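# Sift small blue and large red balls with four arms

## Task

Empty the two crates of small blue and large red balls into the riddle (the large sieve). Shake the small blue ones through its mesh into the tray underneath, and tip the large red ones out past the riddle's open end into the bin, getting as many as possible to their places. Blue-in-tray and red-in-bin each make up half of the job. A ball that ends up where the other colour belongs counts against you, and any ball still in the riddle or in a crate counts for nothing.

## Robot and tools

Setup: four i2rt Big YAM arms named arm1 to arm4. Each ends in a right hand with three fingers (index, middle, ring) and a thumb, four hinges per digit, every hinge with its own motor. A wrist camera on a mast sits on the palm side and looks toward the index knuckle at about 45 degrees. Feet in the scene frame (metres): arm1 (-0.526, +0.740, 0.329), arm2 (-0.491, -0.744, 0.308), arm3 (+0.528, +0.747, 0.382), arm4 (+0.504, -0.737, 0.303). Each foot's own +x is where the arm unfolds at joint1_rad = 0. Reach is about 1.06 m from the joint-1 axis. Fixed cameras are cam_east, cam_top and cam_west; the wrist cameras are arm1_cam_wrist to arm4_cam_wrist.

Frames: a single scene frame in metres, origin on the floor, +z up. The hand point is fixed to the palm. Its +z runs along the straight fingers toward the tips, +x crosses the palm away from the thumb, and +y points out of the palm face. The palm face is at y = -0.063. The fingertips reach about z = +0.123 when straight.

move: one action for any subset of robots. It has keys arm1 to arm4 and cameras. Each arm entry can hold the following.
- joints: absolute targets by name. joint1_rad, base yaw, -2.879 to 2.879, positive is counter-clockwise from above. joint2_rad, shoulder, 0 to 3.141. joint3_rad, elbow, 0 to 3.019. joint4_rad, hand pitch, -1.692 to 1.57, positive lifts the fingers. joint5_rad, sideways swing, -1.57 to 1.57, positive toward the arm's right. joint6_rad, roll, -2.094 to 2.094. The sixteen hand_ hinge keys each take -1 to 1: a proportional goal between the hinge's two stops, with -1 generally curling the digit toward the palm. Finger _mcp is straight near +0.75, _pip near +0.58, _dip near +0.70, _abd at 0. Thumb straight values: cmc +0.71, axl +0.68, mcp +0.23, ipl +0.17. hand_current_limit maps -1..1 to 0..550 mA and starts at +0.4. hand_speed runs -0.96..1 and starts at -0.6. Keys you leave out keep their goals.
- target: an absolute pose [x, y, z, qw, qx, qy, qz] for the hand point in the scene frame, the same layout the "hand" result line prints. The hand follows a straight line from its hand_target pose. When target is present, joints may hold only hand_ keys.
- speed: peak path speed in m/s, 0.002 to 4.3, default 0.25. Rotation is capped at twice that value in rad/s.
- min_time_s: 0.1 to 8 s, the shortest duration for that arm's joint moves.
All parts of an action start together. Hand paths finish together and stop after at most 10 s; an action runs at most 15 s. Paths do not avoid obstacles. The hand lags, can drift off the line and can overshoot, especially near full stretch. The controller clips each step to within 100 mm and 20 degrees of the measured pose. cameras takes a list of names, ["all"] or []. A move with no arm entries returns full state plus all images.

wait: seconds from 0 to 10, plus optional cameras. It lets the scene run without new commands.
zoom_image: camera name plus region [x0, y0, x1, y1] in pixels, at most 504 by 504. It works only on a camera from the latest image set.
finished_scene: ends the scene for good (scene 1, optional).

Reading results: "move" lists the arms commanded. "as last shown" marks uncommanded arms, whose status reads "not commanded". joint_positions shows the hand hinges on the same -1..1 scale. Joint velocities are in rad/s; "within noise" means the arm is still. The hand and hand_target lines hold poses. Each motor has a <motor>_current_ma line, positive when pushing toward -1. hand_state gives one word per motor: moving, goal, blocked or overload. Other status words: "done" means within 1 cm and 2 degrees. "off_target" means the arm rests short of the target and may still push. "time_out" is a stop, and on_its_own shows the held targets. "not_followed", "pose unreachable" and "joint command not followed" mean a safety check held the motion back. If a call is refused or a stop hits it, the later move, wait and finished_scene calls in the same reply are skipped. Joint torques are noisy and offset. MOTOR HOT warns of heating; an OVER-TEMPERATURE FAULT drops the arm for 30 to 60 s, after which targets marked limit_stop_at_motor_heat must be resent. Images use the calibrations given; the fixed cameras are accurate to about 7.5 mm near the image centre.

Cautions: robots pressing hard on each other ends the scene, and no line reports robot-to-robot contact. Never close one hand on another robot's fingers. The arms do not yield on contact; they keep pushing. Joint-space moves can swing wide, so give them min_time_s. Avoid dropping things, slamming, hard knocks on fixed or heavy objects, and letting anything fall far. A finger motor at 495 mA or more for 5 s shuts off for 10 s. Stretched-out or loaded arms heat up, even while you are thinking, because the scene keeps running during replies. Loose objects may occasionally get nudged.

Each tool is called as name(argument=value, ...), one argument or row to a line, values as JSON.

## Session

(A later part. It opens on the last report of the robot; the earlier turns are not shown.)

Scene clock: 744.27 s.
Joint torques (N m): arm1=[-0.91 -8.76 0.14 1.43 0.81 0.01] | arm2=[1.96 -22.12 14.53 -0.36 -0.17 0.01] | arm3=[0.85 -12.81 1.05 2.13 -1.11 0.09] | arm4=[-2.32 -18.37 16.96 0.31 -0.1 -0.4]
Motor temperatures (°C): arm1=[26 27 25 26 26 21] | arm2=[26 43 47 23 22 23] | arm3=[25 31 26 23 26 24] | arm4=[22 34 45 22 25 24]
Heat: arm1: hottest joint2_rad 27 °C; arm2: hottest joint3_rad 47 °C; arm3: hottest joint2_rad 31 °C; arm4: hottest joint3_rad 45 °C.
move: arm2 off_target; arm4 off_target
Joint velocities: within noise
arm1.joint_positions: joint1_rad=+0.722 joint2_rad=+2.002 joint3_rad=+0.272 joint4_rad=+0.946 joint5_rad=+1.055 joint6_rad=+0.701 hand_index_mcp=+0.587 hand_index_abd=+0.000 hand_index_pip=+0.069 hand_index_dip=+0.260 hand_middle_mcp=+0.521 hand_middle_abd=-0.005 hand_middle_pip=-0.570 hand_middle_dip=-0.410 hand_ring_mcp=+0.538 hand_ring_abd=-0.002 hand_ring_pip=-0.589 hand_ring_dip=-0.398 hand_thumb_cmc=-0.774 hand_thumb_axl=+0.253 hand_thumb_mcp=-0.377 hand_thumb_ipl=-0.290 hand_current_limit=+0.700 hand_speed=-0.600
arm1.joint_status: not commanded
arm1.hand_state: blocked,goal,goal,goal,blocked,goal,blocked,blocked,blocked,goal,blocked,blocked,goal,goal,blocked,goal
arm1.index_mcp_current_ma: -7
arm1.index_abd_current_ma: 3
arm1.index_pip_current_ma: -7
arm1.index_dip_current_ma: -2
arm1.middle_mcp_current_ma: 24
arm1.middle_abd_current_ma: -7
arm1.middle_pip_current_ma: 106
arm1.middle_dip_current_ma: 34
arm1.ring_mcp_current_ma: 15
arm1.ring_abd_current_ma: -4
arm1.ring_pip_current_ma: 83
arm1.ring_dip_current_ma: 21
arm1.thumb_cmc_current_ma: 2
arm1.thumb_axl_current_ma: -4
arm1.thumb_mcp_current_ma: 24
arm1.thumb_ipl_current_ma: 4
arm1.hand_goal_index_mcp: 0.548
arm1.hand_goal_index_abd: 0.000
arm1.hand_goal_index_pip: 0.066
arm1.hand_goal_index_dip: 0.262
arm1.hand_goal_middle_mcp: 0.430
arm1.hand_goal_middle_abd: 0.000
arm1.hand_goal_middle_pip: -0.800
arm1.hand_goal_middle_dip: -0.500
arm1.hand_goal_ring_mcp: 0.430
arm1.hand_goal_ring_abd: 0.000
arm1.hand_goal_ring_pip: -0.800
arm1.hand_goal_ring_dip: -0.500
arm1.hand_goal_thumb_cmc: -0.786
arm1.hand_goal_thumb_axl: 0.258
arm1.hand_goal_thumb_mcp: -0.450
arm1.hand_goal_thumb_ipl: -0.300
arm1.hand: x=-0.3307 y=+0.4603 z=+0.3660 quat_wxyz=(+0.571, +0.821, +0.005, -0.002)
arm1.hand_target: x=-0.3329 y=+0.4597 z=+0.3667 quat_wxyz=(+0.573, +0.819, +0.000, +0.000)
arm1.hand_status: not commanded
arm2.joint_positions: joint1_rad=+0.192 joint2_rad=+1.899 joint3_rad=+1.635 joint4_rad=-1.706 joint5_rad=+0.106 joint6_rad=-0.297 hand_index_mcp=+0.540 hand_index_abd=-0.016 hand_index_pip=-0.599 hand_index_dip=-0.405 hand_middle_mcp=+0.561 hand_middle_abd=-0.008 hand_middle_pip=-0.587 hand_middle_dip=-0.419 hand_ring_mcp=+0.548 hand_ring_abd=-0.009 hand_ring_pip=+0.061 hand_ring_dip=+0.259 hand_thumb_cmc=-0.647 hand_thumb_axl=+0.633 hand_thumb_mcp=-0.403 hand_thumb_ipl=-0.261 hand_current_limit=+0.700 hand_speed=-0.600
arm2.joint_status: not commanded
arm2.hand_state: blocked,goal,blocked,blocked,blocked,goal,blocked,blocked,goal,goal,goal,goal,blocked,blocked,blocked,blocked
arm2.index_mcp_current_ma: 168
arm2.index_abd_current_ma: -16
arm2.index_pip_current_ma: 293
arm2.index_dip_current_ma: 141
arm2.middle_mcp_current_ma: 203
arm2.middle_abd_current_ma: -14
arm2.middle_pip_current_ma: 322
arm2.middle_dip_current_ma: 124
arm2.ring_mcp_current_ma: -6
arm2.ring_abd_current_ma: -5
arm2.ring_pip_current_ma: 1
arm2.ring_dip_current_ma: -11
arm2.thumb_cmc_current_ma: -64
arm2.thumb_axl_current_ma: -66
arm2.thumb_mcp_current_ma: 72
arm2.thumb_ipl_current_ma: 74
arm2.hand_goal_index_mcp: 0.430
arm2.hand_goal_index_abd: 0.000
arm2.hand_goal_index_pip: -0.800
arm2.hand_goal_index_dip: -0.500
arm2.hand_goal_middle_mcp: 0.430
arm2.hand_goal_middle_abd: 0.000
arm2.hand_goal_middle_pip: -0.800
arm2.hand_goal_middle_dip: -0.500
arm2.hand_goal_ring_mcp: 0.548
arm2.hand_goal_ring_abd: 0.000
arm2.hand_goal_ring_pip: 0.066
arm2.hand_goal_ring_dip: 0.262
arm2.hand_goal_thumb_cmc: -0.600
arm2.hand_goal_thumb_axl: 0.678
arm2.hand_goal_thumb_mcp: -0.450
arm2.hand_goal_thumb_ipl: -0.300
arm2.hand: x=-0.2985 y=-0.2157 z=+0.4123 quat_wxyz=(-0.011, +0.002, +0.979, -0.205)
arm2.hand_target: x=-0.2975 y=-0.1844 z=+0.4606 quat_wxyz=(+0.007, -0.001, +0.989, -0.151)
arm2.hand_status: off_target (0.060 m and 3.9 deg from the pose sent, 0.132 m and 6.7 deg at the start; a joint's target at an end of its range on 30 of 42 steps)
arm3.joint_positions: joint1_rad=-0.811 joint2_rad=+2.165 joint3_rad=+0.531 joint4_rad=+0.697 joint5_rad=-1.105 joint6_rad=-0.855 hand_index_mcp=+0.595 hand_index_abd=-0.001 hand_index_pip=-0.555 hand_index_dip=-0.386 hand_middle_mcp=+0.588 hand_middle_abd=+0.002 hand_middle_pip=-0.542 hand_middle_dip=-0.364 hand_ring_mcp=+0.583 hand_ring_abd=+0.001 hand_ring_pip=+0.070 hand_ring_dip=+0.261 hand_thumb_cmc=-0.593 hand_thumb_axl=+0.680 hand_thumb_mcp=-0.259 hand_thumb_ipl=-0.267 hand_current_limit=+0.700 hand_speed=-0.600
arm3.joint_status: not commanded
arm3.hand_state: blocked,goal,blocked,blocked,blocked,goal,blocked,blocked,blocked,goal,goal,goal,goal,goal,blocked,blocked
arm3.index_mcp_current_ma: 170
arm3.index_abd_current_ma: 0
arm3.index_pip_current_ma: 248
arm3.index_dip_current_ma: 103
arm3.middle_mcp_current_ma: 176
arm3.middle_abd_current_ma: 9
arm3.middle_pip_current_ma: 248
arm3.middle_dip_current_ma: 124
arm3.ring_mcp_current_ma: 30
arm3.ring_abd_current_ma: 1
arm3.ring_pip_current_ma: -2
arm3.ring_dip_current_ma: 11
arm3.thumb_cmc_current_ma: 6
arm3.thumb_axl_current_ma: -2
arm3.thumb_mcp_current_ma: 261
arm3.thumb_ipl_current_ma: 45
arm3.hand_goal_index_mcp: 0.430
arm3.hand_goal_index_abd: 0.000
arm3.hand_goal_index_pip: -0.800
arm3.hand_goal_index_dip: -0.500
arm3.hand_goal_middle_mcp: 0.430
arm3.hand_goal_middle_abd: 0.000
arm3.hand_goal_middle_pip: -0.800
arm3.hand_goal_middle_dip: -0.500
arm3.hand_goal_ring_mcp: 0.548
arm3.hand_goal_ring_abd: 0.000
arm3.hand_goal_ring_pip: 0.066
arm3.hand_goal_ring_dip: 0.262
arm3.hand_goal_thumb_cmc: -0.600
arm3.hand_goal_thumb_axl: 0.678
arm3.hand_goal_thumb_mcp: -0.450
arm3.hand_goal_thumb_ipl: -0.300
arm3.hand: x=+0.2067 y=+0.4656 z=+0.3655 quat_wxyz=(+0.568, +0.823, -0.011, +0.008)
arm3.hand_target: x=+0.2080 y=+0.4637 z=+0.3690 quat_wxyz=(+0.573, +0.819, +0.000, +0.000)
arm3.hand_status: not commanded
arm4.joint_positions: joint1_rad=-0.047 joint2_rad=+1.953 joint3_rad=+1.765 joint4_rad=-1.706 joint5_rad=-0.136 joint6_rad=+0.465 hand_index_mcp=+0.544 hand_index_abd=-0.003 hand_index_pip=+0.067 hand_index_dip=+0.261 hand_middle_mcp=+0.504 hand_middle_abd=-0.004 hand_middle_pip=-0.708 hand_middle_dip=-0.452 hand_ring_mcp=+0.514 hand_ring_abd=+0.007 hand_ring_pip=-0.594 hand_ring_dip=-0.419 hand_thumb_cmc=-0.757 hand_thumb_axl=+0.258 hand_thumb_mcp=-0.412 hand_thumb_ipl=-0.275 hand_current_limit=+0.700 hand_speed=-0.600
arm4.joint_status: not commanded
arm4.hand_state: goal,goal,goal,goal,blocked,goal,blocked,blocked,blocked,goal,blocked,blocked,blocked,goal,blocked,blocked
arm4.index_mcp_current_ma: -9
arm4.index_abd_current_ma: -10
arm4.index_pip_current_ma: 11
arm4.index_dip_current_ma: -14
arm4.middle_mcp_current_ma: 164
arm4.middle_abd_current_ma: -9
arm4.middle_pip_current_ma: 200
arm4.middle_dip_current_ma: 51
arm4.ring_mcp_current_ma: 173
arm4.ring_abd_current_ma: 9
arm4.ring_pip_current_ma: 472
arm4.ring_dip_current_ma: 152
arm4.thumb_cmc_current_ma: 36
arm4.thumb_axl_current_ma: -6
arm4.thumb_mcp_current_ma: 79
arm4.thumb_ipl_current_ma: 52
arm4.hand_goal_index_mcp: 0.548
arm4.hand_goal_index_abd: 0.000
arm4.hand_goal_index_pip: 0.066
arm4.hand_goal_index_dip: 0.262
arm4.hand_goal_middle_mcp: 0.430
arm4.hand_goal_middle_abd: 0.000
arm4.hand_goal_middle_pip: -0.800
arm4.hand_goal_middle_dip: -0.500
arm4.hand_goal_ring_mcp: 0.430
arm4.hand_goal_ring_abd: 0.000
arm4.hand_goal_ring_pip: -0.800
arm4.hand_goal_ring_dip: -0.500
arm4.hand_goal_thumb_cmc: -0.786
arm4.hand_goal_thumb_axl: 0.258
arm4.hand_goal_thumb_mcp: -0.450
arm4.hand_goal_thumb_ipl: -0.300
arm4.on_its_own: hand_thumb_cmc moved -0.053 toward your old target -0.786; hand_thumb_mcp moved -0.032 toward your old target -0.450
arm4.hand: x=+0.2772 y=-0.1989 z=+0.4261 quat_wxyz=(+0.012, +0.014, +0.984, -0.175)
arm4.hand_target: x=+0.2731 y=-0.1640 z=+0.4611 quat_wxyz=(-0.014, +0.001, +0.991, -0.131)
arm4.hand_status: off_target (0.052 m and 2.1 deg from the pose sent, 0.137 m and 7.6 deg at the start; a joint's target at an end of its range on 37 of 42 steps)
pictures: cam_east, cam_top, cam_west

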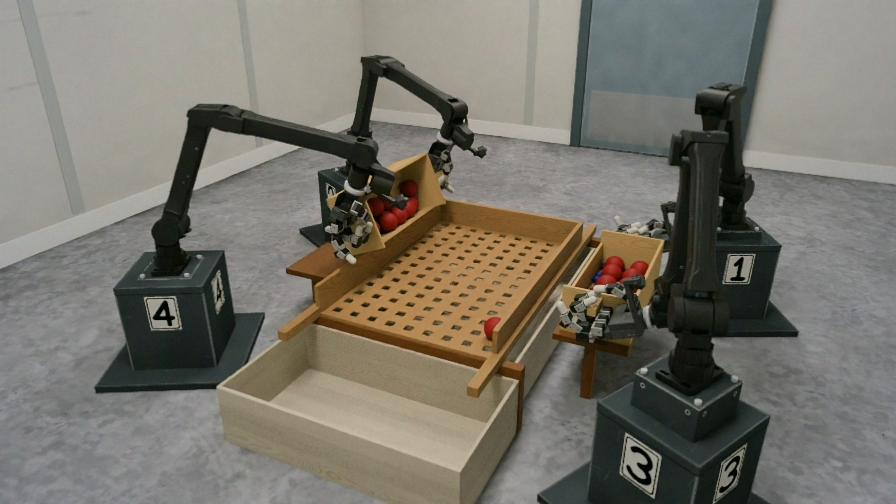

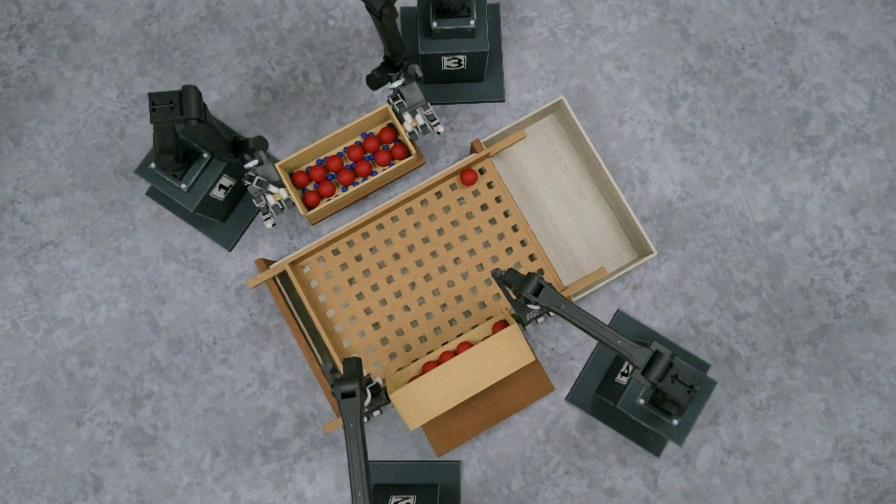

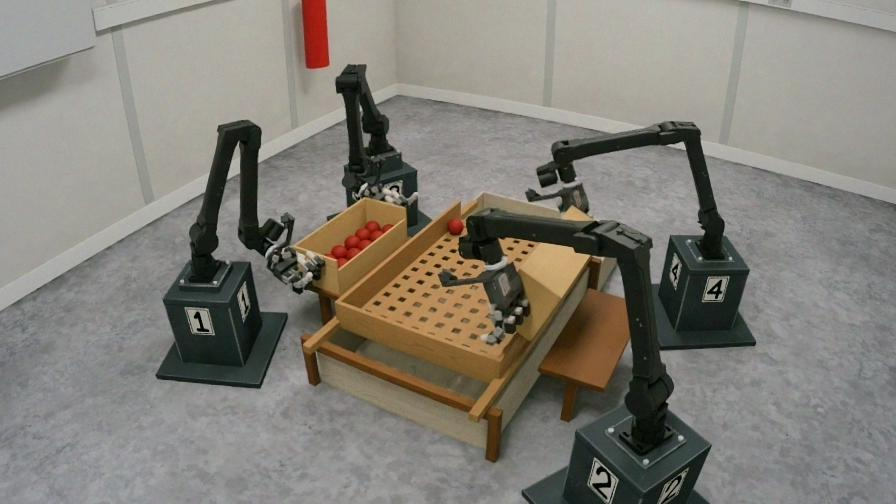

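move(
  arm2={"target": [-0.296, -0.120, 0.445, 0, 0, 0.9816, -0.1908], "speed": 0.12},
  arm4={"target": [0.271, -0.105, 0.430, 0, 0, 0.9816, -0.1908], "speed": 0.12},
  cameras=["cam_top", "cam_east", "cam_west"],
)

Scene clock: 749.00 s.
Joint torques (N m): arm1=[-0.97 -8.82 0.14 1.44 0.8 0.01] | arm2=[0.97 -25.23 13.2 -0.31 0.07 0.07] | arm3=[0.79 -12.81 1.06 2.1 -1.11 0.09] | arm4=[-1.14 -21.95 13.61 0.36 -0.11 -0.12]
Motor temperatures (°C): arm1=[26 27 25 26 26 21] | arm2=[26 41 48 23 22 23] | arm3=[25 31 26 23 26 24] | arm4=[22 33 46 22 25 24]
Heat: arm1: hottest joint2_rad 27 °C; arm2: hottest joint3_rad 48 °C; arm3: hottest joint2_rad 31 °C; arm4: hottest joint3_rad 46 °C.
move: arm2 off_target; arm4 off_target
Joint velocities: within noise
arm1, arm3: as last shown
arm1.index_mcp_current_ma: 7
arm1.index_abd_current_ma: -10
arm1.index_pip_current_ma: -11
arm1.index_dip_current_ma: 8
arm1.middle_mcp_current_ma: 34
arm1.middle_abd_current_ma: 0
arm1.middle_pip_current_ma: 102
arm1.middle_dip_current_ma: 20
arm1.ring_mcp_current_ma: 34
arm1.ring_abd_current_ma: -19
arm1.ring_pip_current_ma: 97
arm1.ring_dip_current_ma: 23
arm1.thumb_cmc_current_ma: 9
arm1.thumb_axl_current_ma: 1
arm1.thumb_mcp_current_ma: 35
arm1.thumb_ipl_current_ma: -4
arm2.joint_positions: joint1_rad=+0.232 joint2_rad=+2.048 joint3_rad=+1.830 joint4_rad=-1.706 joint5_rad=+0.101 joint6_rad=-0.275 hand_index_mcp=+0.564 hand_index_abd=-0.007 hand_index_pip=-0.561 hand_index_dip=-0.397 hand_middle_mcp=+0.574 hand_middle_abd=-0.003 hand_middle_pip=-0.551 hand_middle_dip=-0.412 hand_ring_mcp=+0.547 hand_ring_abd=-0.013 hand_ring_pip=+0.062 hand_ring_dip=+0.259 hand_thumb_cmc=-0.640 hand_thumb_axl=+0.639 hand_thumb_mcp=-0.430 hand_thumb_ipl=-0.281 hand_current_limit=+0.700 hand_speed=-0.600
arm2.joint_status: not commanded
arm2.hand_state: blocked,goal,blocked,blocked,blocked,goal,blocked,blocked,goal,goal,goal,goal,blocked,blocked,goal,goal
arm2.index_mcp_current_ma: 203
arm2.index_abd_current_ma: -6
arm2.index_pip_current_ma: 339
arm2.index_dip_current_ma: 159
arm2.middle_mcp_current_ma: 219
arm2.middle_abd_current_ma: -13
arm2.middle_pip_current_ma: 381
arm2.middle_dip_current_ma: 134
arm2.ring_mcp_current_ma: 1
arm2.ring_abd_current_ma: -12
arm2.ring_pip_current_ma: -9
arm2.ring_dip_current_ma: 2
arm2.thumb_cmc_current_ma: -54
arm2.thumb_axl_current_ma: -56
arm2.thumb_mcp_current_ma: 27
arm2.thumb_ipl_current_ma: 36
arm2.hand_goal_index_mcp: 0.430
arm2.hand_goal_index_abd: 0.000
arm2.hand_goal_index_pip: -0.800
arm2.hand_goal_index_dip: -0.500
arm2.hand_goal_middle_mcp: 0.430
arm2.hand_goal_middle_abd: 0.000
arm2.hand_goal_middle_pip: -0.800
arm2.hand_goal_middle_dip: -0.500
arm2.hand_goal_ring_mcp: 0.548
arm2.hand_goal_ring_abd: 0.000
arm2.hand_goal_ring_pip: 0.066
arm2.hand_goal_ring_dip: 0.262
arm2.hand_goal_thumb_cmc: -0.600
arm2.hand_goal_thumb_axl: 0.678
arm2.hand_goal_thumb_mcp: -0.450
arm2.hand_goal_thumb_ipl: -0.300
arm2.on_its_own: hand_thumb_mcp moved -0.027 to your old target -0.450
arm2.hand: x=-0.3007 y=-0.1468 z=+0.3980 quat_wxyz=(+0.000, -0.005, +0.983, -0.183)
arm2.hand_target: x=-0.2970 y=-0.1236 z=+0.4450 quat_wxyz=(+0.016, -0.003, +0.991, -0.135)
arm2.hand_status: off_target (0.054 m and 1.1 deg from the pose sent, 0.101 m and 2.1 deg at the start; a joint's target at an end of its range on 38 of 39 steps)
arm3.index_mcp_current_ma: 177
arm3.index_abd_current_ma: -5
arm3.index_pip_current_ma: 251
arm3.index_dip_current_ma: 110
arm3.middle_mcp_current_ma: 173
arm3.middle_abd_current_ma: 6
arm3.middle_pip_current_ma: 253
arm3.middle_dip_current_ma: 127
arm3.ring_mcp_current_ma: 31
arm3.ring_abd_current_ma: -6
arm3.ring_pip_current_ma: -4
arm3.ring_dip_current_ma: 8
arm3.thumb_cmc_current_ma: 15
arm3.thumb_axl_current_ma: -4
arm3.thumb_mcp_current_ma: 259
arm3.thumb_ipl_current_ma: 46
arm4.joint_positions: joint1_rad=-0.096 joint2_rad=+2.119 joint3_rad=+1.974 joint4_rad=-1.706 joint5_rad=-0.136 joint6_rad=+0.399 hand_index_mcp=+0.544 hand_index_abd=+0.002 hand_index_pip=+0.067 hand_index_dip=+0.261 hand_middle_mcp=+0.485 hand_middle_abd=+0.028 hand_middle_pip=-0.725 hand_middle_dip=-0.495 hand_ring_mcp=+0.484 hand_ring_abd=+0.008 hand_ring_pip=-0.605 hand_ring_dip=-0.431 hand_thumb_cmc=-0.736 hand_thumb_axl=+0.230 hand_thumb_mcp=-0.392 hand_thumb_ipl=-0.276 hand_current_limit=+0.700 hand_speed=-0.600
arm4.joint_status: not commanded
arm4.hand_state: goal,goal,goal,goal,blocked,blocked,blocked,goal,blocked,goal,blocked,blocked,blocked,blocked,blocked,blocked
arm4.index_mcp_current_ma: -1
arm4.index_abd_current_ma: 8
arm4.index_pip_current_ma: 17
arm4.index_dip_current_ma: -14
arm4.middle_mcp_current_ma: 101
arm4.middle_abd_current_ma: 11
arm4.middle_pip_current_ma: 136
arm4.middle_dip_current_ma: 3
arm4.ring_mcp_current_ma: 75
arm4.ring_abd_current_ma: 7
arm4.ring_pip_current_ma: 486
arm4.ring_dip_current_ma: 111
arm4.thumb_cmc_current_ma: 69
arm4.thumb_axl_current_ma: -40
arm4.thumb_mcp_current_ma: 151
arm4.thumb_ipl_current_ma: 24
arm4.hand_goal_index_mcp: 0.548
arm4.hand_goal_index_abd: 0.000
arm4.hand_goal_index_pip: 0.066
arm4.hand_goal_index_dip: 0.262
arm4.hand_goal_middle_mcp: 0.430
arm4.hand_goal_middle_abd: 0.000
arm4.hand_goal_middle_pip: -0.800
arm4.hand_goal_middle_dip: -0.500
arm4.hand_goal_ring_mcp: 0.430
arm4.hand_goal_ring_abd: 0.000
arm4.hand_goal_ring_pip: -0.800
arm4.hand_goal_ring_dip: -0.500
arm4.hand_goal_thumb_cmc: -0.786
arm4.hand_goal_thumb_axl: 0.258
arm4.hand_goal_thumb_mcp: -0.450
arm4.hand_goal_thumb_ipl: -0.300
arm4.on_its_own: hand_middle_dip moved -0.043 to your old target -0.500
arm4.hand: x=+0.2723 y=-0.1272 z=+0.4034 quat_wxyz=(-0.007, +0.004, +0.988, -0.155)
arm4.hand_target: x=+0.2718 y=-0.1069 z=+0.4302 quat_wxyz=(-0.022, +0.000, +0.992, -0.124)
arm4.hand_status: off_target (0.035 m and 4.2 deg from the pose sent, 0.094 m and 2.8 deg at the start; a joint's target at an end of its range on 38 of 39 steps)
pictures: cam_east, cam_top, cam_west

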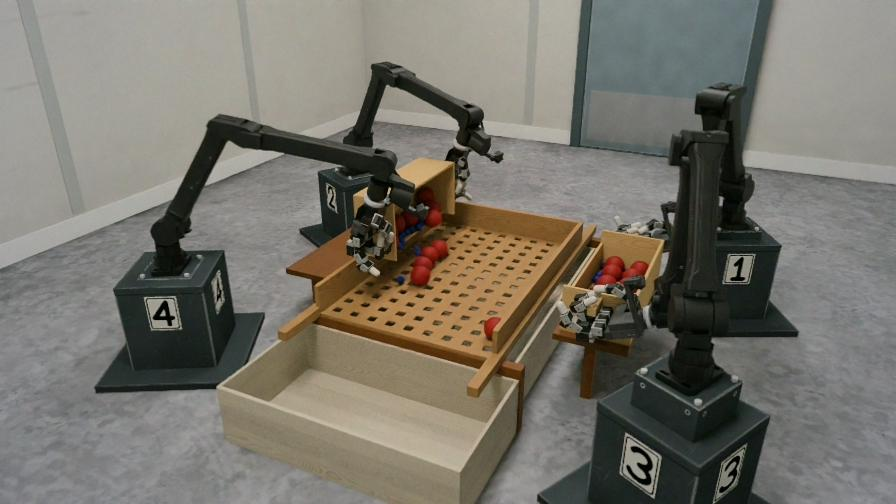

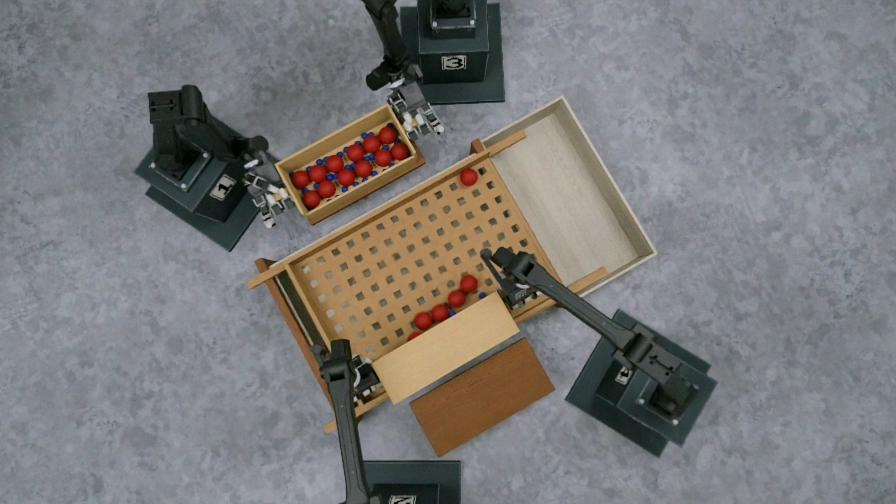

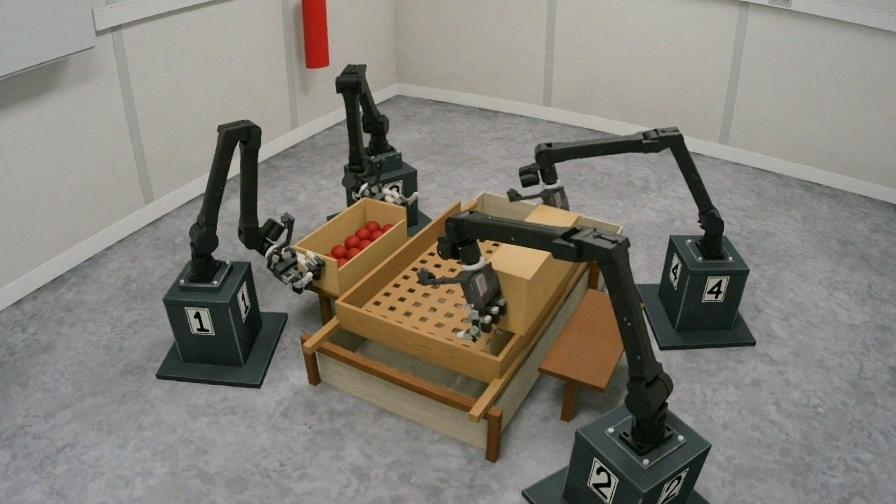

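move(
  arm2={"target": [-0.296, -0.108, 0.400, 0, 0, 0.9659, -0.2588], "speed": 0.12},
  arm4={"target": [0.271, -0.095, 0.383, 0, 0, 0.9659, -0.2588], "speed": 0.12, "joints": {"hand_current_limit": 0.6}},
  cameras=["cam_top", "cam_east", "cam_west"],
)

Scene clock: 753.60 s.
Joint torques (N m): arm1=[-1.08 -8.82 0.1 1.47 0.79 0.01] | arm2=[1.08 -24.47 11.93 -0.35 0.35 0.15] | arm3=[0.79 -12.75 1.03 2.13 -1.11 0.08] | arm4=[-0.67 -21.07 12.27 0.31 -0.31 -0.11]
Motor temperatures (°C): arm1=[26 27 25 26 26 21] | arm2=[26 41 47 22 22 23] | arm3=[25 31 26 23 26 24] | arm4=[22 33 46 22 25 24]
Heat: arm1: hottest joint2_rad 27 °C; arm2: hottest joint3_rad 47 °C; arm3: hottest joint2_rad 31 °C; arm4: hottest joint3_rad 46 °C.
move: arm2 off_target; arm4 off_target
Joint velocities: within noise
arm1, arm3: as last shown
arm1.index_mcp_current_ma: 3
arm1.index_abd_current_ma: 6
arm1.index_dip_current_ma: 5
arm1.middle_mcp_current_ma: 23
arm1.middle_abd_current_ma: -10
arm1.middle_pip_current_ma: 109
arm1.middle_dip_current_ma: 5
arm1.ring_mcp_current_ma: 33
arm1.ring_abd_current_ma: -3
arm1.ring_pip_current_ma: 84
arm1.ring_dip_current_ma: 47
arm1.thumb_cmc_current_ma: 7
arm1.thumb_axl_current_ma: -20
arm1.thumb_mcp_current_ma: 32
arm1.thumb_ipl_current_ma: 4
arm2.joint_positions: joint1_rad=+0.246 joint2_rad=+2.128 joint3_rad=+1.890 joint4_rad=-1.706 joint5_rad=+0.125 joint6_rad=-0.265 hand_index_mcp=+0.546 hand_index_abd=-0.015 hand_index_pip=-0.571 hand_index_dip=-0.397 hand_middle_mcp=+0.542 hand_middle_abd=-0.003 hand_middle_pip=-0.574 hand_middle_dip=-0.428 hand_ring_mcp=+0.544 hand_ring_abd=+0.036 hand_ring_pip=+0.052 hand_ring_dip=+0.251 hand_thumb_cmc=-0.638 hand_thumb_axl=+0.637 hand_thumb_mcp=-0.414 hand_thumb_ipl=-0.291 hand_current_limit=+0.700 hand_speed=-0.600
arm2.joint_status: not commanded
arm2.hand_state: blocked,goal,blocked,blocked,blocked,goal,blocked,blocked,goal,blocked,goal,goal,blocked,blocked,blocked,goal
arm2.index_mcp_current_ma: 175
arm2.index_abd_current_ma: -20
arm2.index_pip_current_ma: 330
arm2.index_dip_current_ma: 156
arm2.middle_mcp_current_ma: 168
arm2.middle_abd_current_ma: -5
arm2.middle_pip_current_ma: 335
arm2.middle_dip_current_ma: 107
arm2.ring_mcp_current_ma: -4
arm2.ring_abd_current_ma: 25
arm2.ring_pip_current_ma: -13
arm2.ring_dip_current_ma: -10
arm2.thumb_cmc_current_ma: -46
arm2.thumb_axl_current_ma: -67
arm2.thumb_mcp_current_ma: 59
arm2.thumb_ipl_current_ma: 14
arm2.hand_goal_index_mcp: 0.430
arm2.hand_goal_index_abd: 0.000
arm2.hand_goal_index_pip: -0.800
arm2.hand_goal_index_dip: -0.500
arm2.hand_goal_middle_mcp: 0.430
arm2.hand_goal_middle_abd: 0.000
arm2.hand_goal_middle_pip: -0.800
arm2.hand_goal_middle_dip: -0.500
arm2.hand_goal_ring_mcp: 0.548
arm2.hand_goal_ring_abd: 0.000
arm2.hand_goal_ring_pip: 0.066
arm2.hand_goal_ring_dip: 0.262
arm2.hand_goal_thumb_cmc: -0.600
arm2.hand_goal_thumb_axl: 0.678
arm2.hand_goal_thumb_mcp: -0.450
arm2.hand_goal_thumb_ipl: -0.300
arm2.on_its_own: hand_middle_pip moved -0.023 toward your old target -0.800
arm2.hand: x=-0.3003 y=-0.1292 z=+0.3713 quat_wxyz=(+0.011, -0.011, +0.981, -0.195)
arm2.hand_target: x=-0.2967 y=-0.1100 z=+0.4000 quat_wxyz=(+0.026, -0.006, +0.986, -0.164)
arm2.hand_status: off_target (0.036 m and 7.7 deg from the pose sent, 0.039 m and 9.0 deg at the start; a joint's target at an end of its range on 51 of 52 steps)
arm3.index_mcp_current_ma: 178
arm3.index_pip_current_ma: 249
arm3.index_dip_current_ma: 106
arm3.middle_mcp_current_ma: 178
arm3.middle_abd_current_ma: 11
arm3.middle_pip_current_ma: 251
arm3.middle_dip_current_ma: 129
arm3.ring_mcp_current_ma: 29
arm3.ring_abd_current_ma: -7
arm3.ring_pip_current_ma: 0
arm3.ring_dip_current_ma: 12
arm3.thumb_cmc_current_ma: 14
arm3.thumb_axl_current_ma: -3
arm3.thumb_mcp_current_ma: 257
arm3.thumb_ipl_current_ma: 50
arm4.joint_positions: joint1_rad=-0.118 joint2_rad=+2.197 joint3_rad=+2.030 joint4_rad=-1.706 joint5_rad=-0.171 joint6_rad=+0.373 hand_index_mcp=+0.544 hand_index_abd=+0.002 hand_index_pip=+0.067 hand_index_dip=+0.261 hand_middle_mcp=+0.481 hand_middle_abd=+0.010 hand_middle_pip=-0.749 hand_middle_dip=-0.495 hand_ring_mcp=+0.485 hand_ring_abd=+0.008 hand_ring_pip=-0.607 hand_ring_dip=-0.442 hand_thumb_cmc=-0.725 hand_thumb_axl=+0.220 hand_thumb_mcp=-0.373 hand_thumb_ipl=-0.275 hand_current_limit=+0.600 hand_speed=-0.600
arm4.joint_status: all done
arm4.hand_state: goal,goal,goal,goal,blocked,goal,blocked,goal,blocked,goal,blocked,blocked,blocked,blocked,blocked,blocked
arm4.index_mcp_current_ma: -6
arm4.index_abd_current_ma: -4
arm4.index_pip_current_ma: 12
arm4.index_dip_current_ma: 3
arm4.middle_mcp_current_ma: 83
arm4.middle_abd_current_ma: 6
arm4.middle_pip_current_ma: 60
arm4.middle_dip_current_ma: 9
arm4.ring_mcp_current_ma: 80
arm4.ring_abd_current_ma: 12
arm4.ring_pip_current_ma: 441
arm4.ring_dip_current_ma: 82
arm4.thumb_cmc_current_ma: 109
arm4.thumb_axl_current_ma: -70
arm4.thumb_mcp_current_ma: 230
arm4.thumb_ipl_current_ma: 48
arm4.hand_goal_index_mcp: 0.548
arm4.hand_goal_index_abd: 0.000
arm4.hand_goal_index_pip: 0.066
arm4.hand_goal_index_dip: 0.262
arm4.hand_goal_middle_mcp: 0.430
arm4.hand_goal_middle_abd: 0.000
arm4.hand_goal_middle_pip: -0.800
arm4.hand_goal_middle_dip: -0.500
arm4.hand_goal_ring_mcp: 0.430
arm4.hand_goal_ring_abd: 0.000
arm4.hand_goal_ring_pip: -0.800
arm4.hand_goal_ring_dip: -0.500
arm4.hand_goal_thumb_cmc: -0.786
arm4.hand_goal_thumb_axl: 0.258
arm4.hand_goal_thumb_mcp: -0.450
arm4.hand_goal_thumb_ipl: -0.300
arm4.on_its_own: hand_middle_pip moved -0.024 toward your old target -0.800
arm4.hand: x=+0.2717 y=-0.1108 z=+0.3734 quat_wxyz=(-0.023, +0.005, +0.985, -0.171)
arm4.hand_target: x=+0.2713 y=-0.0961 z=+0.3827 quat_wxyz=(-0.032, +0.002, +0.987, -0.156)
arm4.hand_status: off_target (0.019 m and 10.6 deg from the pose sent, 0.038 m and 12.2 deg at the start; a joint's target at an end of its range on 51 of 52 steps)
pictures: cam_east, cam_top, cam_west

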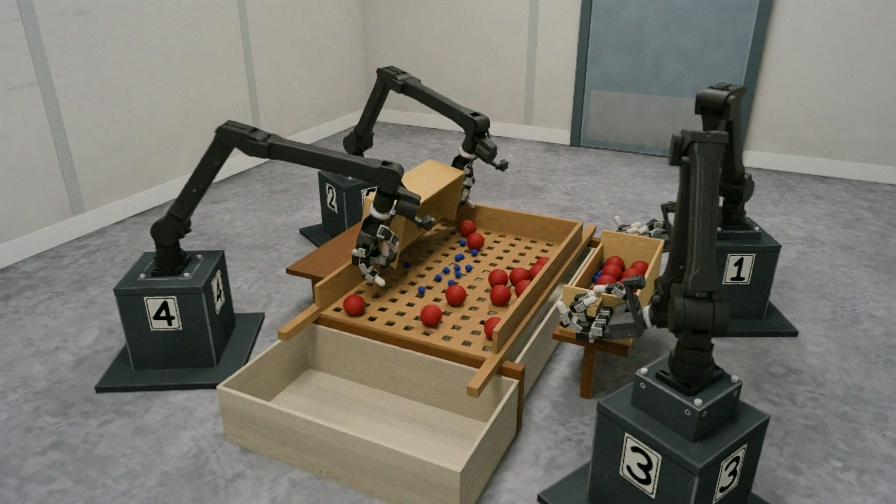

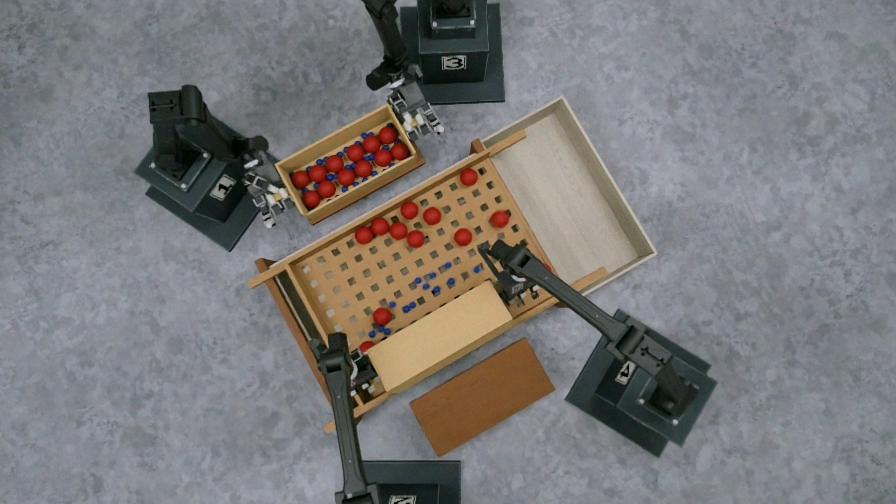

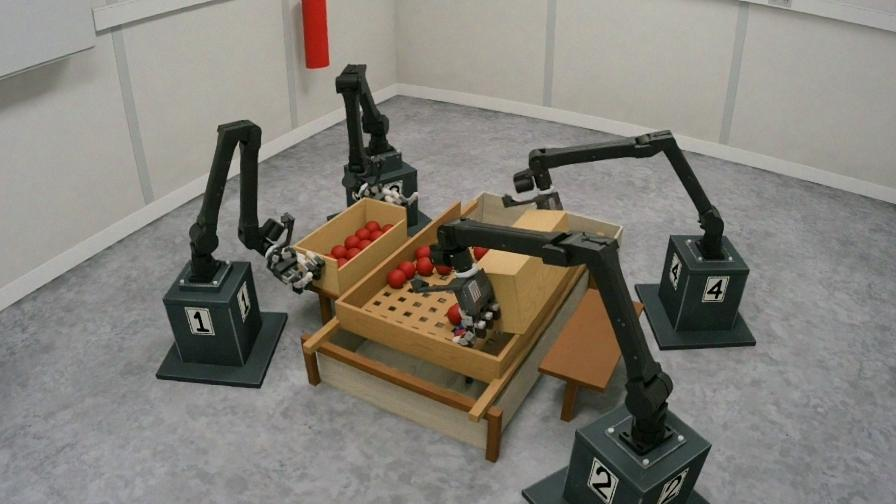

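zoom_image(
  camera="cam_east",
  region=[320, 150, 600, 350],
)

Scaled by 1.800.

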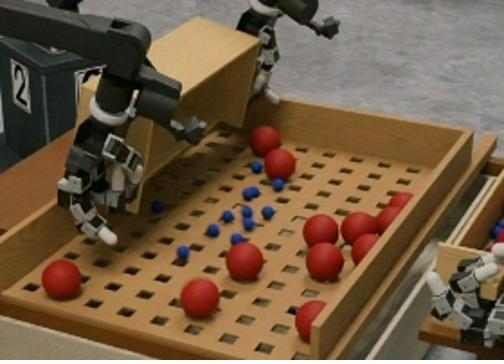

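move(
  arm2={"target": [-0.296, -0.100, 0.375, 0, 0, 0.9659, -0.2588], "speed": 0.12},
  arm4={"target": [0.271, -0.088, 0.360, 0, 0, 0.9659, -0.2588], "speed": 0.12},
  cameras=["cam_top", "cam_east", "arm2_cam_wrist"],
)

Scene clock: 759.80 s.
Joint torques (N m): arm1=[-0.97 -8.94 0.12 1.42 0.8 0] | arm2=[1.49 -21.71 12.03 -0.35 0.28 0.23] | arm3=[0.79 -12.81 1.06 2.13 -1.11 0.09] | arm4=[0.15 -20.84 12.31 0.17 -0.26 -0.03]
Motor temperatures (°C): arm1=[26 27 25 26 26 21] | arm2=[26 40 47 22 22 23] | arm3=[25 31 26 23 26 24] | arm4=[22 33 46 22 25 24]
Heat: arm1: hottest joint2_rad 27 °C; arm2: hottest joint3_rad 47 °C; arm3: hottest joint2_rad 31 °C; arm4: hottest joint3_rad 46 °C.
move: arm2 off_target; arm4 off_target
Joint velocities: within noise
arm1, arm3: as last shown
arm1.index_mcp_current_ma: 9
arm1.index_abd_current_ma: 4
arm1.index_dip_current_ma: -1
arm1.middle_mcp_current_ma: 27
arm1.middle_abd_current_ma: 5
arm1.middle_pip_current_ma: 92
arm1.middle_dip_current_ma: 23
arm1.ring_mcp_current_ma: 39
arm1.ring_abd_current_ma: -7
arm1.ring_pip_current_ma: 94
arm1.ring_dip_current_ma: 24
arm1.thumb_cmc_current_ma: 11
arm1.thumb_axl_current_ma: -12
arm1.thumb_mcp_current_ma: 34
arm1.thumb_ipl_current_ma: 7
arm2.joint_positions: joint1_rad=+0.247 joint2_rad=+2.155 joint3_rad=+1.922 joint4_rad=-1.706 joint5_rad=+0.125 joint6_rad=-0.270 hand_index_mcp=+0.546 hand_index_abd=-0.016 hand_index_pip=-0.570 hand_index_dip=-0.392 hand_middle_mcp=+0.541 hand_middle_abd=-0.014 hand_middle_pip=-0.574 hand_middle_dip=-0.434 hand_ring_mcp=+0.615 hand_ring_abd=+0.016 hand_ring_pip=+0.009 hand_ring_dip=+0.248 hand_thumb_cmc=-0.638 hand_thumb_axl=+0.636 hand_thumb_mcp=-0.413 hand_thumb_ipl=-0.277 hand_current_limit=+0.700 hand_speed=-0.600
arm2.joint_status: not commanded
arm2.hand_state: blocked,goal,blocked,blocked,blocked,goal,blocked,blocked,blocked,goal,blocked,goal,blocked,blocked,blocked,blocked
arm2.index_mcp_current_ma: 173
arm2.index_abd_current_ma: -18
arm2.index_pip_current_ma: 328
arm2.index_dip_current_ma: 167
arm2.middle_mcp_current_ma: 164
arm2.middle_abd_current_ma: -17
arm2.middle_pip_current_ma: 336
arm2.middle_dip_current_ma: 101
arm2.ring_mcp_current_ma: 101
arm2.ring_abd_current_ma: 9
arm2.ring_pip_current_ma: -79
arm2.ring_dip_current_ma: -12
arm2.thumb_cmc_current_ma: -53
arm2.thumb_axl_current_ma: -63
arm2.thumb_mcp_current_ma: 61
arm2.thumb_ipl_current_ma: 39
arm2.hand_goal_index_mcp: 0.430
arm2.hand_goal_index_abd: 0.000
arm2.hand_goal_index_pip: -0.800
arm2.hand_goal_index_dip: -0.500
arm2.hand_goal_middle_mcp: 0.430
arm2.hand_goal_middle_abd: 0.000
arm2.hand_goal_middle_pip: -0.800
arm2.hand_goal_middle_dip: -0.500
arm2.hand_goal_ring_mcp: 0.548
arm2.hand_goal_ring_abd: 0.000
arm2.hand_goal_ring_pip: 0.066
arm2.hand_goal_ring_dip: 0.262
arm2.hand_goal_thumb_cmc: -0.600
arm2.hand_goal_thumb_axl: 0.678
arm2.hand_goal_thumb_mcp: -0.450
arm2.hand_goal_thumb_ipl: -0.300
arm2.hand: x=-0.2987 y=-0.1198 z=+0.3659 quat_wxyz=(+0.011, -0.013, +0.981, -0.193)
arm2.hand_target: x=-0.2964 y=-0.1014 z=+0.3748 quat_wxyz=(+0.022, -0.006, +0.984, -0.176)
arm2.hand_status: off_target (0.022 m and 8.0 deg from the pose sent, 0.030 m and 7.7 deg at the start; a joint's target at an end of its range on 46 of 46 steps)
arm3.index_mcp_current_ma: 168
arm3.index_pip_current_ma: 247
arm3.index_dip_current_ma: 103
arm3.middle_mcp_current_ma: 182
arm3.middle_abd_current_ma: 9
arm3.middle_pip_current_ma: 252
arm3.middle_dip_current_ma: 124
arm3.ring_mcp_current_ma: 37
arm3.ring_abd_current_ma: -9
arm3.ring_pip_current_ma: -4
arm3.ring_dip_current_ma: 13
arm3.thumb_cmc_current_ma: 12
arm3.thumb_axl_current_ma: -1
arm3.thumb_mcp_current_ma: 266
arm3.thumb_ipl_current_ma: 46
arm4.joint_positions: joint1_rad=-0.126 joint2_rad=+2.239 joint3_rad=+2.060 joint4_rad=-1.706 joint5_rad=-0.173 joint6_rad=+0.355 hand_index_mcp=+0.544 hand_index_abd=+0.002 hand_index_pip=+0.067 hand_index_dip=+0.261 hand_middle_mcp=+0.476 hand_middle_abd=+0.006 hand_middle_pip=-0.757 hand_middle_dip=-0.498 hand_ring_mcp=+0.485 hand_ring_abd=+0.009 hand_ring_pip=-0.628 hand_ring_dip=-0.443 hand_thumb_cmc=-0.718 hand_thumb_axl=+0.219 hand_thumb_mcp=-0.367 hand_thumb_ipl=-0.273 hand_current_limit=+0.600 hand_speed=-0.600
arm4.joint_status: not commanded
arm4.hand_state: goal,goal,goal,goal,blocked,goal,blocked,goal,blocked,goal,blocked,blocked,blocked,blocked,blocked,blocked
arm4.index_mcp_current_ma: -6
arm4.index_abd_current_ma: -14
arm4.index_pip_current_ma: 10
arm4.index_dip_current_ma: -7
arm4.middle_mcp_current_ma: 77
arm4.middle_abd_current_ma: -4
arm4.middle_pip_current_ma: 61
arm4.middle_dip_current_ma: -9
arm4.ring_mcp_current_ma: 91
arm4.ring_abd_current_ma: 16
arm4.ring_pip_current_ma: 443
arm4.ring_dip_current_ma: 85
arm4.thumb_cmc_current_ma: 119
arm4.thumb_axl_current_ma: -76
arm4.thumb_mcp_current_ma: 245
arm4.thumb_ipl_current_ma: 45
arm4.hand_goal_index_mcp: 0.548
arm4.hand_goal_index_abd: 0.000
arm4.hand_goal_index_pip: 0.066
arm4.hand_goal_index_dip: 0.262
arm4.hand_goal_middle_mcp: 0.430
arm4.hand_goal_middle_abd: 0.000
arm4.hand_goal_middle_pip: -0.800
arm4.hand_goal_middle_dip: -0.500
arm4.hand_goal_ring_mcp: 0.430
arm4.hand_goal_ring_abd: 0.000
arm4.hand_goal_ring_pip: -0.800
arm4.hand_goal_ring_dip: -0.500
arm4.hand_goal_thumb_cmc: -0.786
arm4.hand_goal_thumb_axl: 0.258
arm4.hand_goal_thumb_mcp: -0.450
arm4.hand_goal_thumb_ipl: -0.300
arm4.on_its_own: hand_ring_pip moved -0.021 toward your old target -0.800
arm4.hand: x=+0.2726 y=-0.1019 z=+0.3572 quat_wxyz=(-0.023, +0.001, +0.984, -0.176)
arm4.hand_target: x=+0.2714 y=-0.0889 z=+0.3598 quat_wxyz=(-0.029, +0.001, +0.986, -0.165)
arm4.hand_status: off_target (0.014 m and 10.1 deg from the pose sent, 0.026 m and 10.6 deg at the start; a joint's target at an end of its range on 46 of 46 steps)
pictures: arm2_cam_wrist, cam_east, cam_top
arm2_cam_wrist: T_world_to_cam=[[0.78547, 0.57657, -0.22495, 0.42172], [0.40444, -0.20306, 0.89174, -0.27693], [0.46848, -0.79141, -0.39269, 0.31279]] pos_world=[-0.36578, -0.05184, 0.46464]

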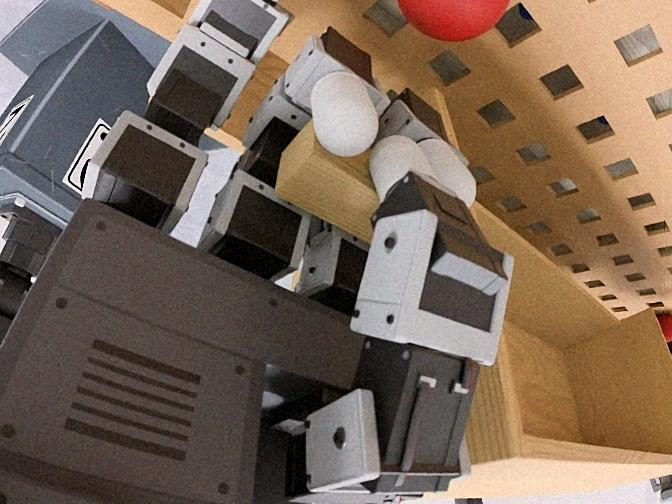

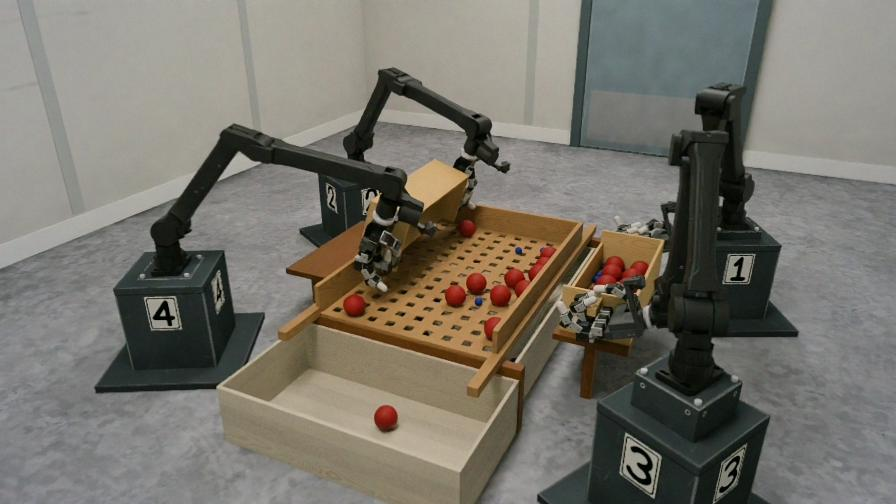

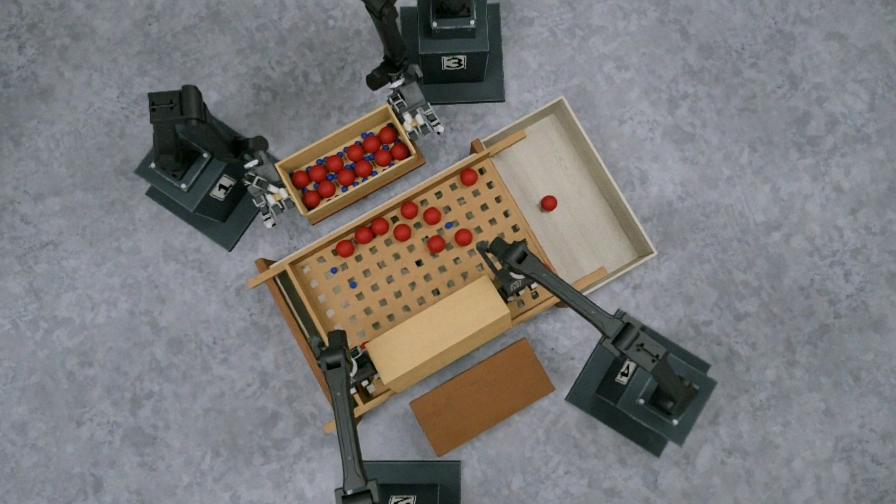

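move(
  arm2={"target": [-0.296, -0.131, 0.485, 0, 0, 0.9914, -0.1305], "speed": 0.2},
  arm4={"target": [0.271, -0.116, 0.475, 0, 0, 0.9914, -0.1305], "speed": 0.2},
  cameras=["cam_top", "cam_east"],
)

Scene clock: 772.77 s.
Joint torques (N m): arm1=[-1.03 -8.82 0.09 1.44 0.79 0.01] | arm2=[0.15 -28.4 9.32 -0.38 0 0] | arm3=[0.73 -12.75 1.07 2.11 -1.11 0.09] | arm4=[0.56 -26.11 10.93 -0.42 -0.25 -0.06]
Motor temperatures (°C): arm1=[26 27 25 26 26 21] | arm2=[26 40 49 22 22 23] | arm3=[25 31 26 23 26 24] | arm4=[22 33 48 22 25 24]
Heat: arm1: hottest joint2_rad 27 °C; arm2: hottest joint3_rad 49 °C; arm3: hottest joint2_rad 31 °C; arm4: hottest joint3_rad 48 °C.
move: arm2 off_target; arm4 off_target
Joint velocities: within noise
arm1, arm3: as last shown
arm1.index_mcp_current_ma: 6
arm1.index_pip_current_ma: 3
arm1.index_dip_current_ma: 6
arm1.middle_mcp_current_ma: 36
arm1.middle_abd_current_ma: -26
arm1.middle_pip_current_ma: 96
arm1.middle_dip_current_ma: 18
arm1.ring_mcp_current_ma: 37
arm1.ring_abd_current_ma: -14
arm1.ring_pip_current_ma: 86
arm1.ring_dip_current_ma: 20
arm1.thumb_cmc_current_ma: 14
arm1.thumb_axl_current_ma: -4
arm1.thumb_mcp_current_ma: 45
arm1.thumb_ipl_current_ma: 9
arm2.joint_positions: joint1_rad=+0.227 joint2_rad=+2.009 joint3_rad=+1.859 joint4_rad=-1.697 joint5_rad=+0.072 joint6_rad=-0.284 hand_index_mcp=+0.426 hand_index_abd=-0.011 hand_index_pip=-0.590 hand_index_dip=-0.364 hand_middle_mcp=+0.420 hand_middle_abd=-0.009 hand_middle_pip=-0.588 hand_middle_dip=-0.383 hand_ring_mcp=+0.550 hand_ring_abd=+0.016 hand_ring_pip=+0.062 hand_ring_dip=+0.254 hand_thumb_cmc=-0.641 hand_thumb_axl=+0.627 hand_thumb_mcp=-0.379 hand_thumb_ipl=-0.291 hand_current_limit=+0.700 hand_speed=-0.600
arm2.joint_status: not commanded
arm2.hand_state: goal,goal,blocked,blocked,goal,goal,blocked,blocked,goal,goal,goal,goal,blocked,blocked,blocked,goal
arm2.index_mcp_current_ma: -9
arm2.index_abd_current_ma: -12
arm2.index_pip_current_ma: 302
arm2.index_dip_current_ma: 206
arm2.middle_mcp_current_ma: -14
arm2.middle_abd_current_ma: -9
arm2.middle_pip_current_ma: 317
arm2.middle_dip_current_ma: 179
arm2.ring_mcp_current_ma: 5
arm2.ring_abd_current_ma: 7
arm2.ring_pip_current_ma: -5
arm2.ring_dip_current_ma: -4
arm2.thumb_cmc_current_ma: -52
arm2.thumb_axl_current_ma: -78
arm2.thumb_mcp_current_ma: 121
arm2.thumb_ipl_current_ma: 17
arm2.hand_goal_index_mcp: 0.430
arm2.hand_goal_index_abd: 0.000
arm2.hand_goal_index_pip: -0.800
arm2.hand_goal_index_dip: -0.500
arm2.hand_goal_middle_mcp: 0.430
arm2.hand_goal_middle_abd: 0.000
arm2.hand_goal_middle_pip: -0.800
arm2.hand_goal_middle_dip: -0.500
arm2.hand_goal_ring_mcp: 0.548
arm2.hand_goal_ring_abd: 0.000
arm2.hand_goal_ring_pip: 0.066
arm2.hand_goal_ring_dip: 0.262
arm2.hand_goal_thumb_cmc: -0.600
arm2.hand_goal_thumb_axl: 0.678
arm2.hand_goal_thumb_mcp: -0.450
arm2.hand_goal_thumb_ipl: -0.300
arm2.hand: x=-0.3002 y=-0.1338 z=+0.4321 quat_wxyz=(-0.004, -0.004, +0.990, -0.143)
arm2.hand_target: x=-0.2963 y=-0.1324 z=+0.4832 quat_wxyz=(+0.008, -0.001, +0.994, -0.105)
arm2.hand_status: off_target (0.053 m and 1.6 deg from the pose sent, 0.120 m and 7.5 deg at the start; a joint's target at an end of its range on 42 of 44 steps)
arm3.index_mcp_current_ma: 170
arm3.index_abd_current_ma: 4
arm3.index_pip_current_ma: 246
arm3.index_dip_current_ma: 99
arm3.middle_mcp_current_ma: 176
arm3.middle_abd_current_ma: 6
arm3.middle_pip_current_ma: 253
arm3.ring_mcp_current_ma: 32
arm3.ring_abd_current_ma: -3
arm3.ring_pip_current_ma: -1
arm3.ring_dip_current_ma: 7
arm3.thumb_cmc_current_ma: 8
arm3.thumb_axl_current_ma: -6
arm3.thumb_mcp_current_ma: 263
arm3.thumb_ipl_current_ma: 45
arm4.joint_positions: joint1_rad=-0.096 joint2_rad=+2.091 joint3_rad=+1.982 joint4_rad=-1.688 joint5_rad=-0.094 joint6_rad=+0.418 hand_index_mcp=+0.544 hand_index_abd=+0.002 hand_index_pip=+0.067 hand_index_dip=+0.261 hand_middle_mcp=+0.436 hand_middle_abd=-0.007 hand_middle_pip=-0.778 hand_middle_dip=-0.484 hand_ring_mcp=+0.401 hand_ring_abd=+0.016 hand_ring_pip=-0.672 hand_ring_dip=-0.402 hand_thumb_cmc=-0.719 hand_thumb_axl=+0.224 hand_thumb_mcp=-0.383 hand_thumb_ipl=-0.283 hand_current_limit=+0.600 hand_speed=-0.600
arm4.joint_status: not commanded
arm4.hand_state: goal,goal,goal,goal,goal,goal,blocked,goal,blocked,goal,blocked,blocked,blocked,blocked,blocked,goal
arm4.index_mcp_current_ma: -4
arm4.index_abd_current_ma: -12
arm4.index_pip_current_ma: 6
arm4.index_dip_current_ma: -10
arm4.middle_mcp_current_ma: 8
arm4.middle_abd_current_ma: -14
arm4.middle_pip_current_ma: 21
arm4.middle_dip_current_ma: 6
arm4.ring_mcp_current_ma: -37
arm4.ring_abd_current_ma: 20
arm4.ring_pip_current_ma: 315
arm4.ring_dip_current_ma: 206
arm4.thumb_cmc_current_ma: 114
arm4.thumb_axl_current_ma: -70
arm4.thumb_mcp_current_ma: 190
arm4.thumb_ipl_current_ma: 12
arm4.hand_goal_index_mcp: 0.548
arm4.hand_goal_index_abd: 0.000
arm4.hand_goal_index_pip: 0.066
arm4.hand_goal_index_dip: 0.262
arm4.hand_goal_middle_mcp: 0.430
arm4.hand_goal_middle_abd: 0.000
arm4.hand_goal_middle_pip: -0.800
arm4.hand_goal_middle_dip: -0.500
arm4.hand_goal_ring_mcp: 0.430
arm4.hand_goal_ring_abd: 0.000
arm4.hand_goal_ring_pip: -0.800
arm4.hand_goal_ring_dip: -0.500
arm4.hand_goal_thumb_cmc: -0.786
arm4.hand_goal_thumb_axl: 0.258
arm4.hand_goal_thumb_mcp: -0.450
arm4.hand_goal_thumb_ipl: -0.300
arm4.on_its_own: hand_middle_pip moved -0.021 toward your old target -0.800; hand_ring_pip moved -0.044 toward your old target -0.800
arm4.hand: x=+0.2775 y=-0.1171 z=+0.4254 quat_wxyz=(+0.003, +0.009, +0.992, -0.123)
arm4.hand_target: x=+0.2718 y=-0.1174 z=+0.4734 quat_wxyz=(-0.013, +0.000, +0.996, -0.092)
arm4.hand_status: off_target (0.050 m and 1.4 deg from the pose sent, 0.119 m and 5.9 deg at the start; a joint's target at an end of its range on 43 of 44 steps)
pictures: cam_east, cam_top

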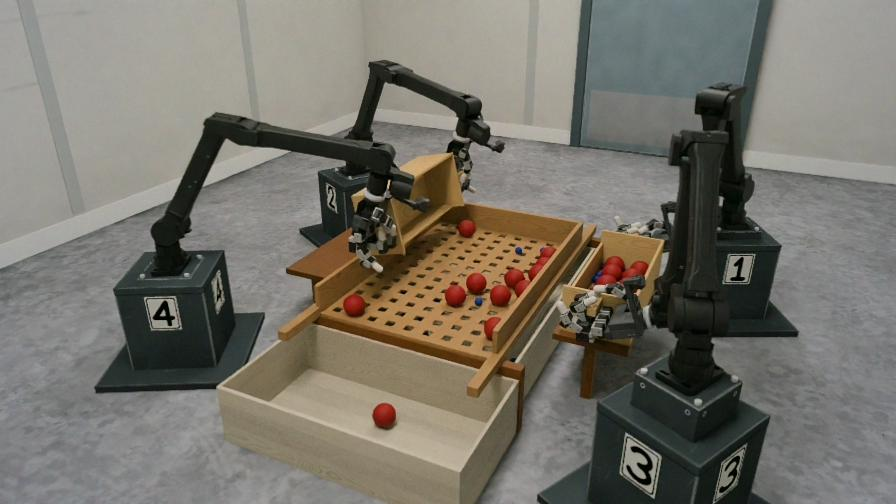

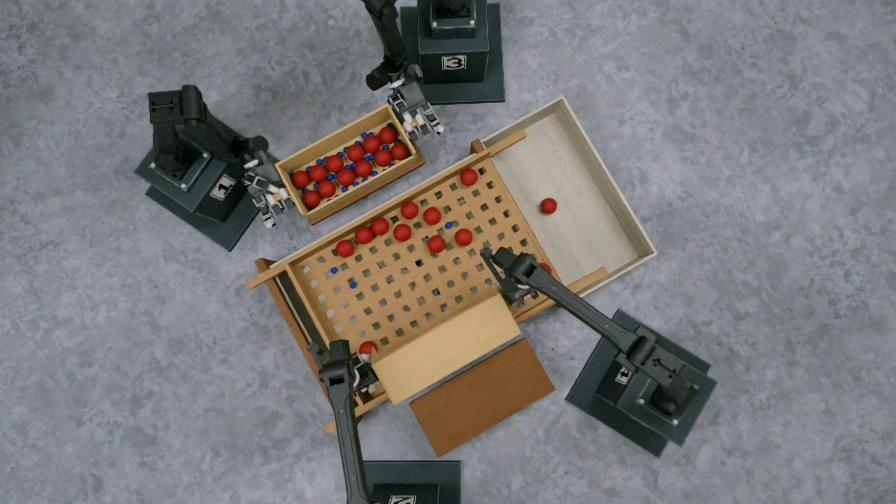

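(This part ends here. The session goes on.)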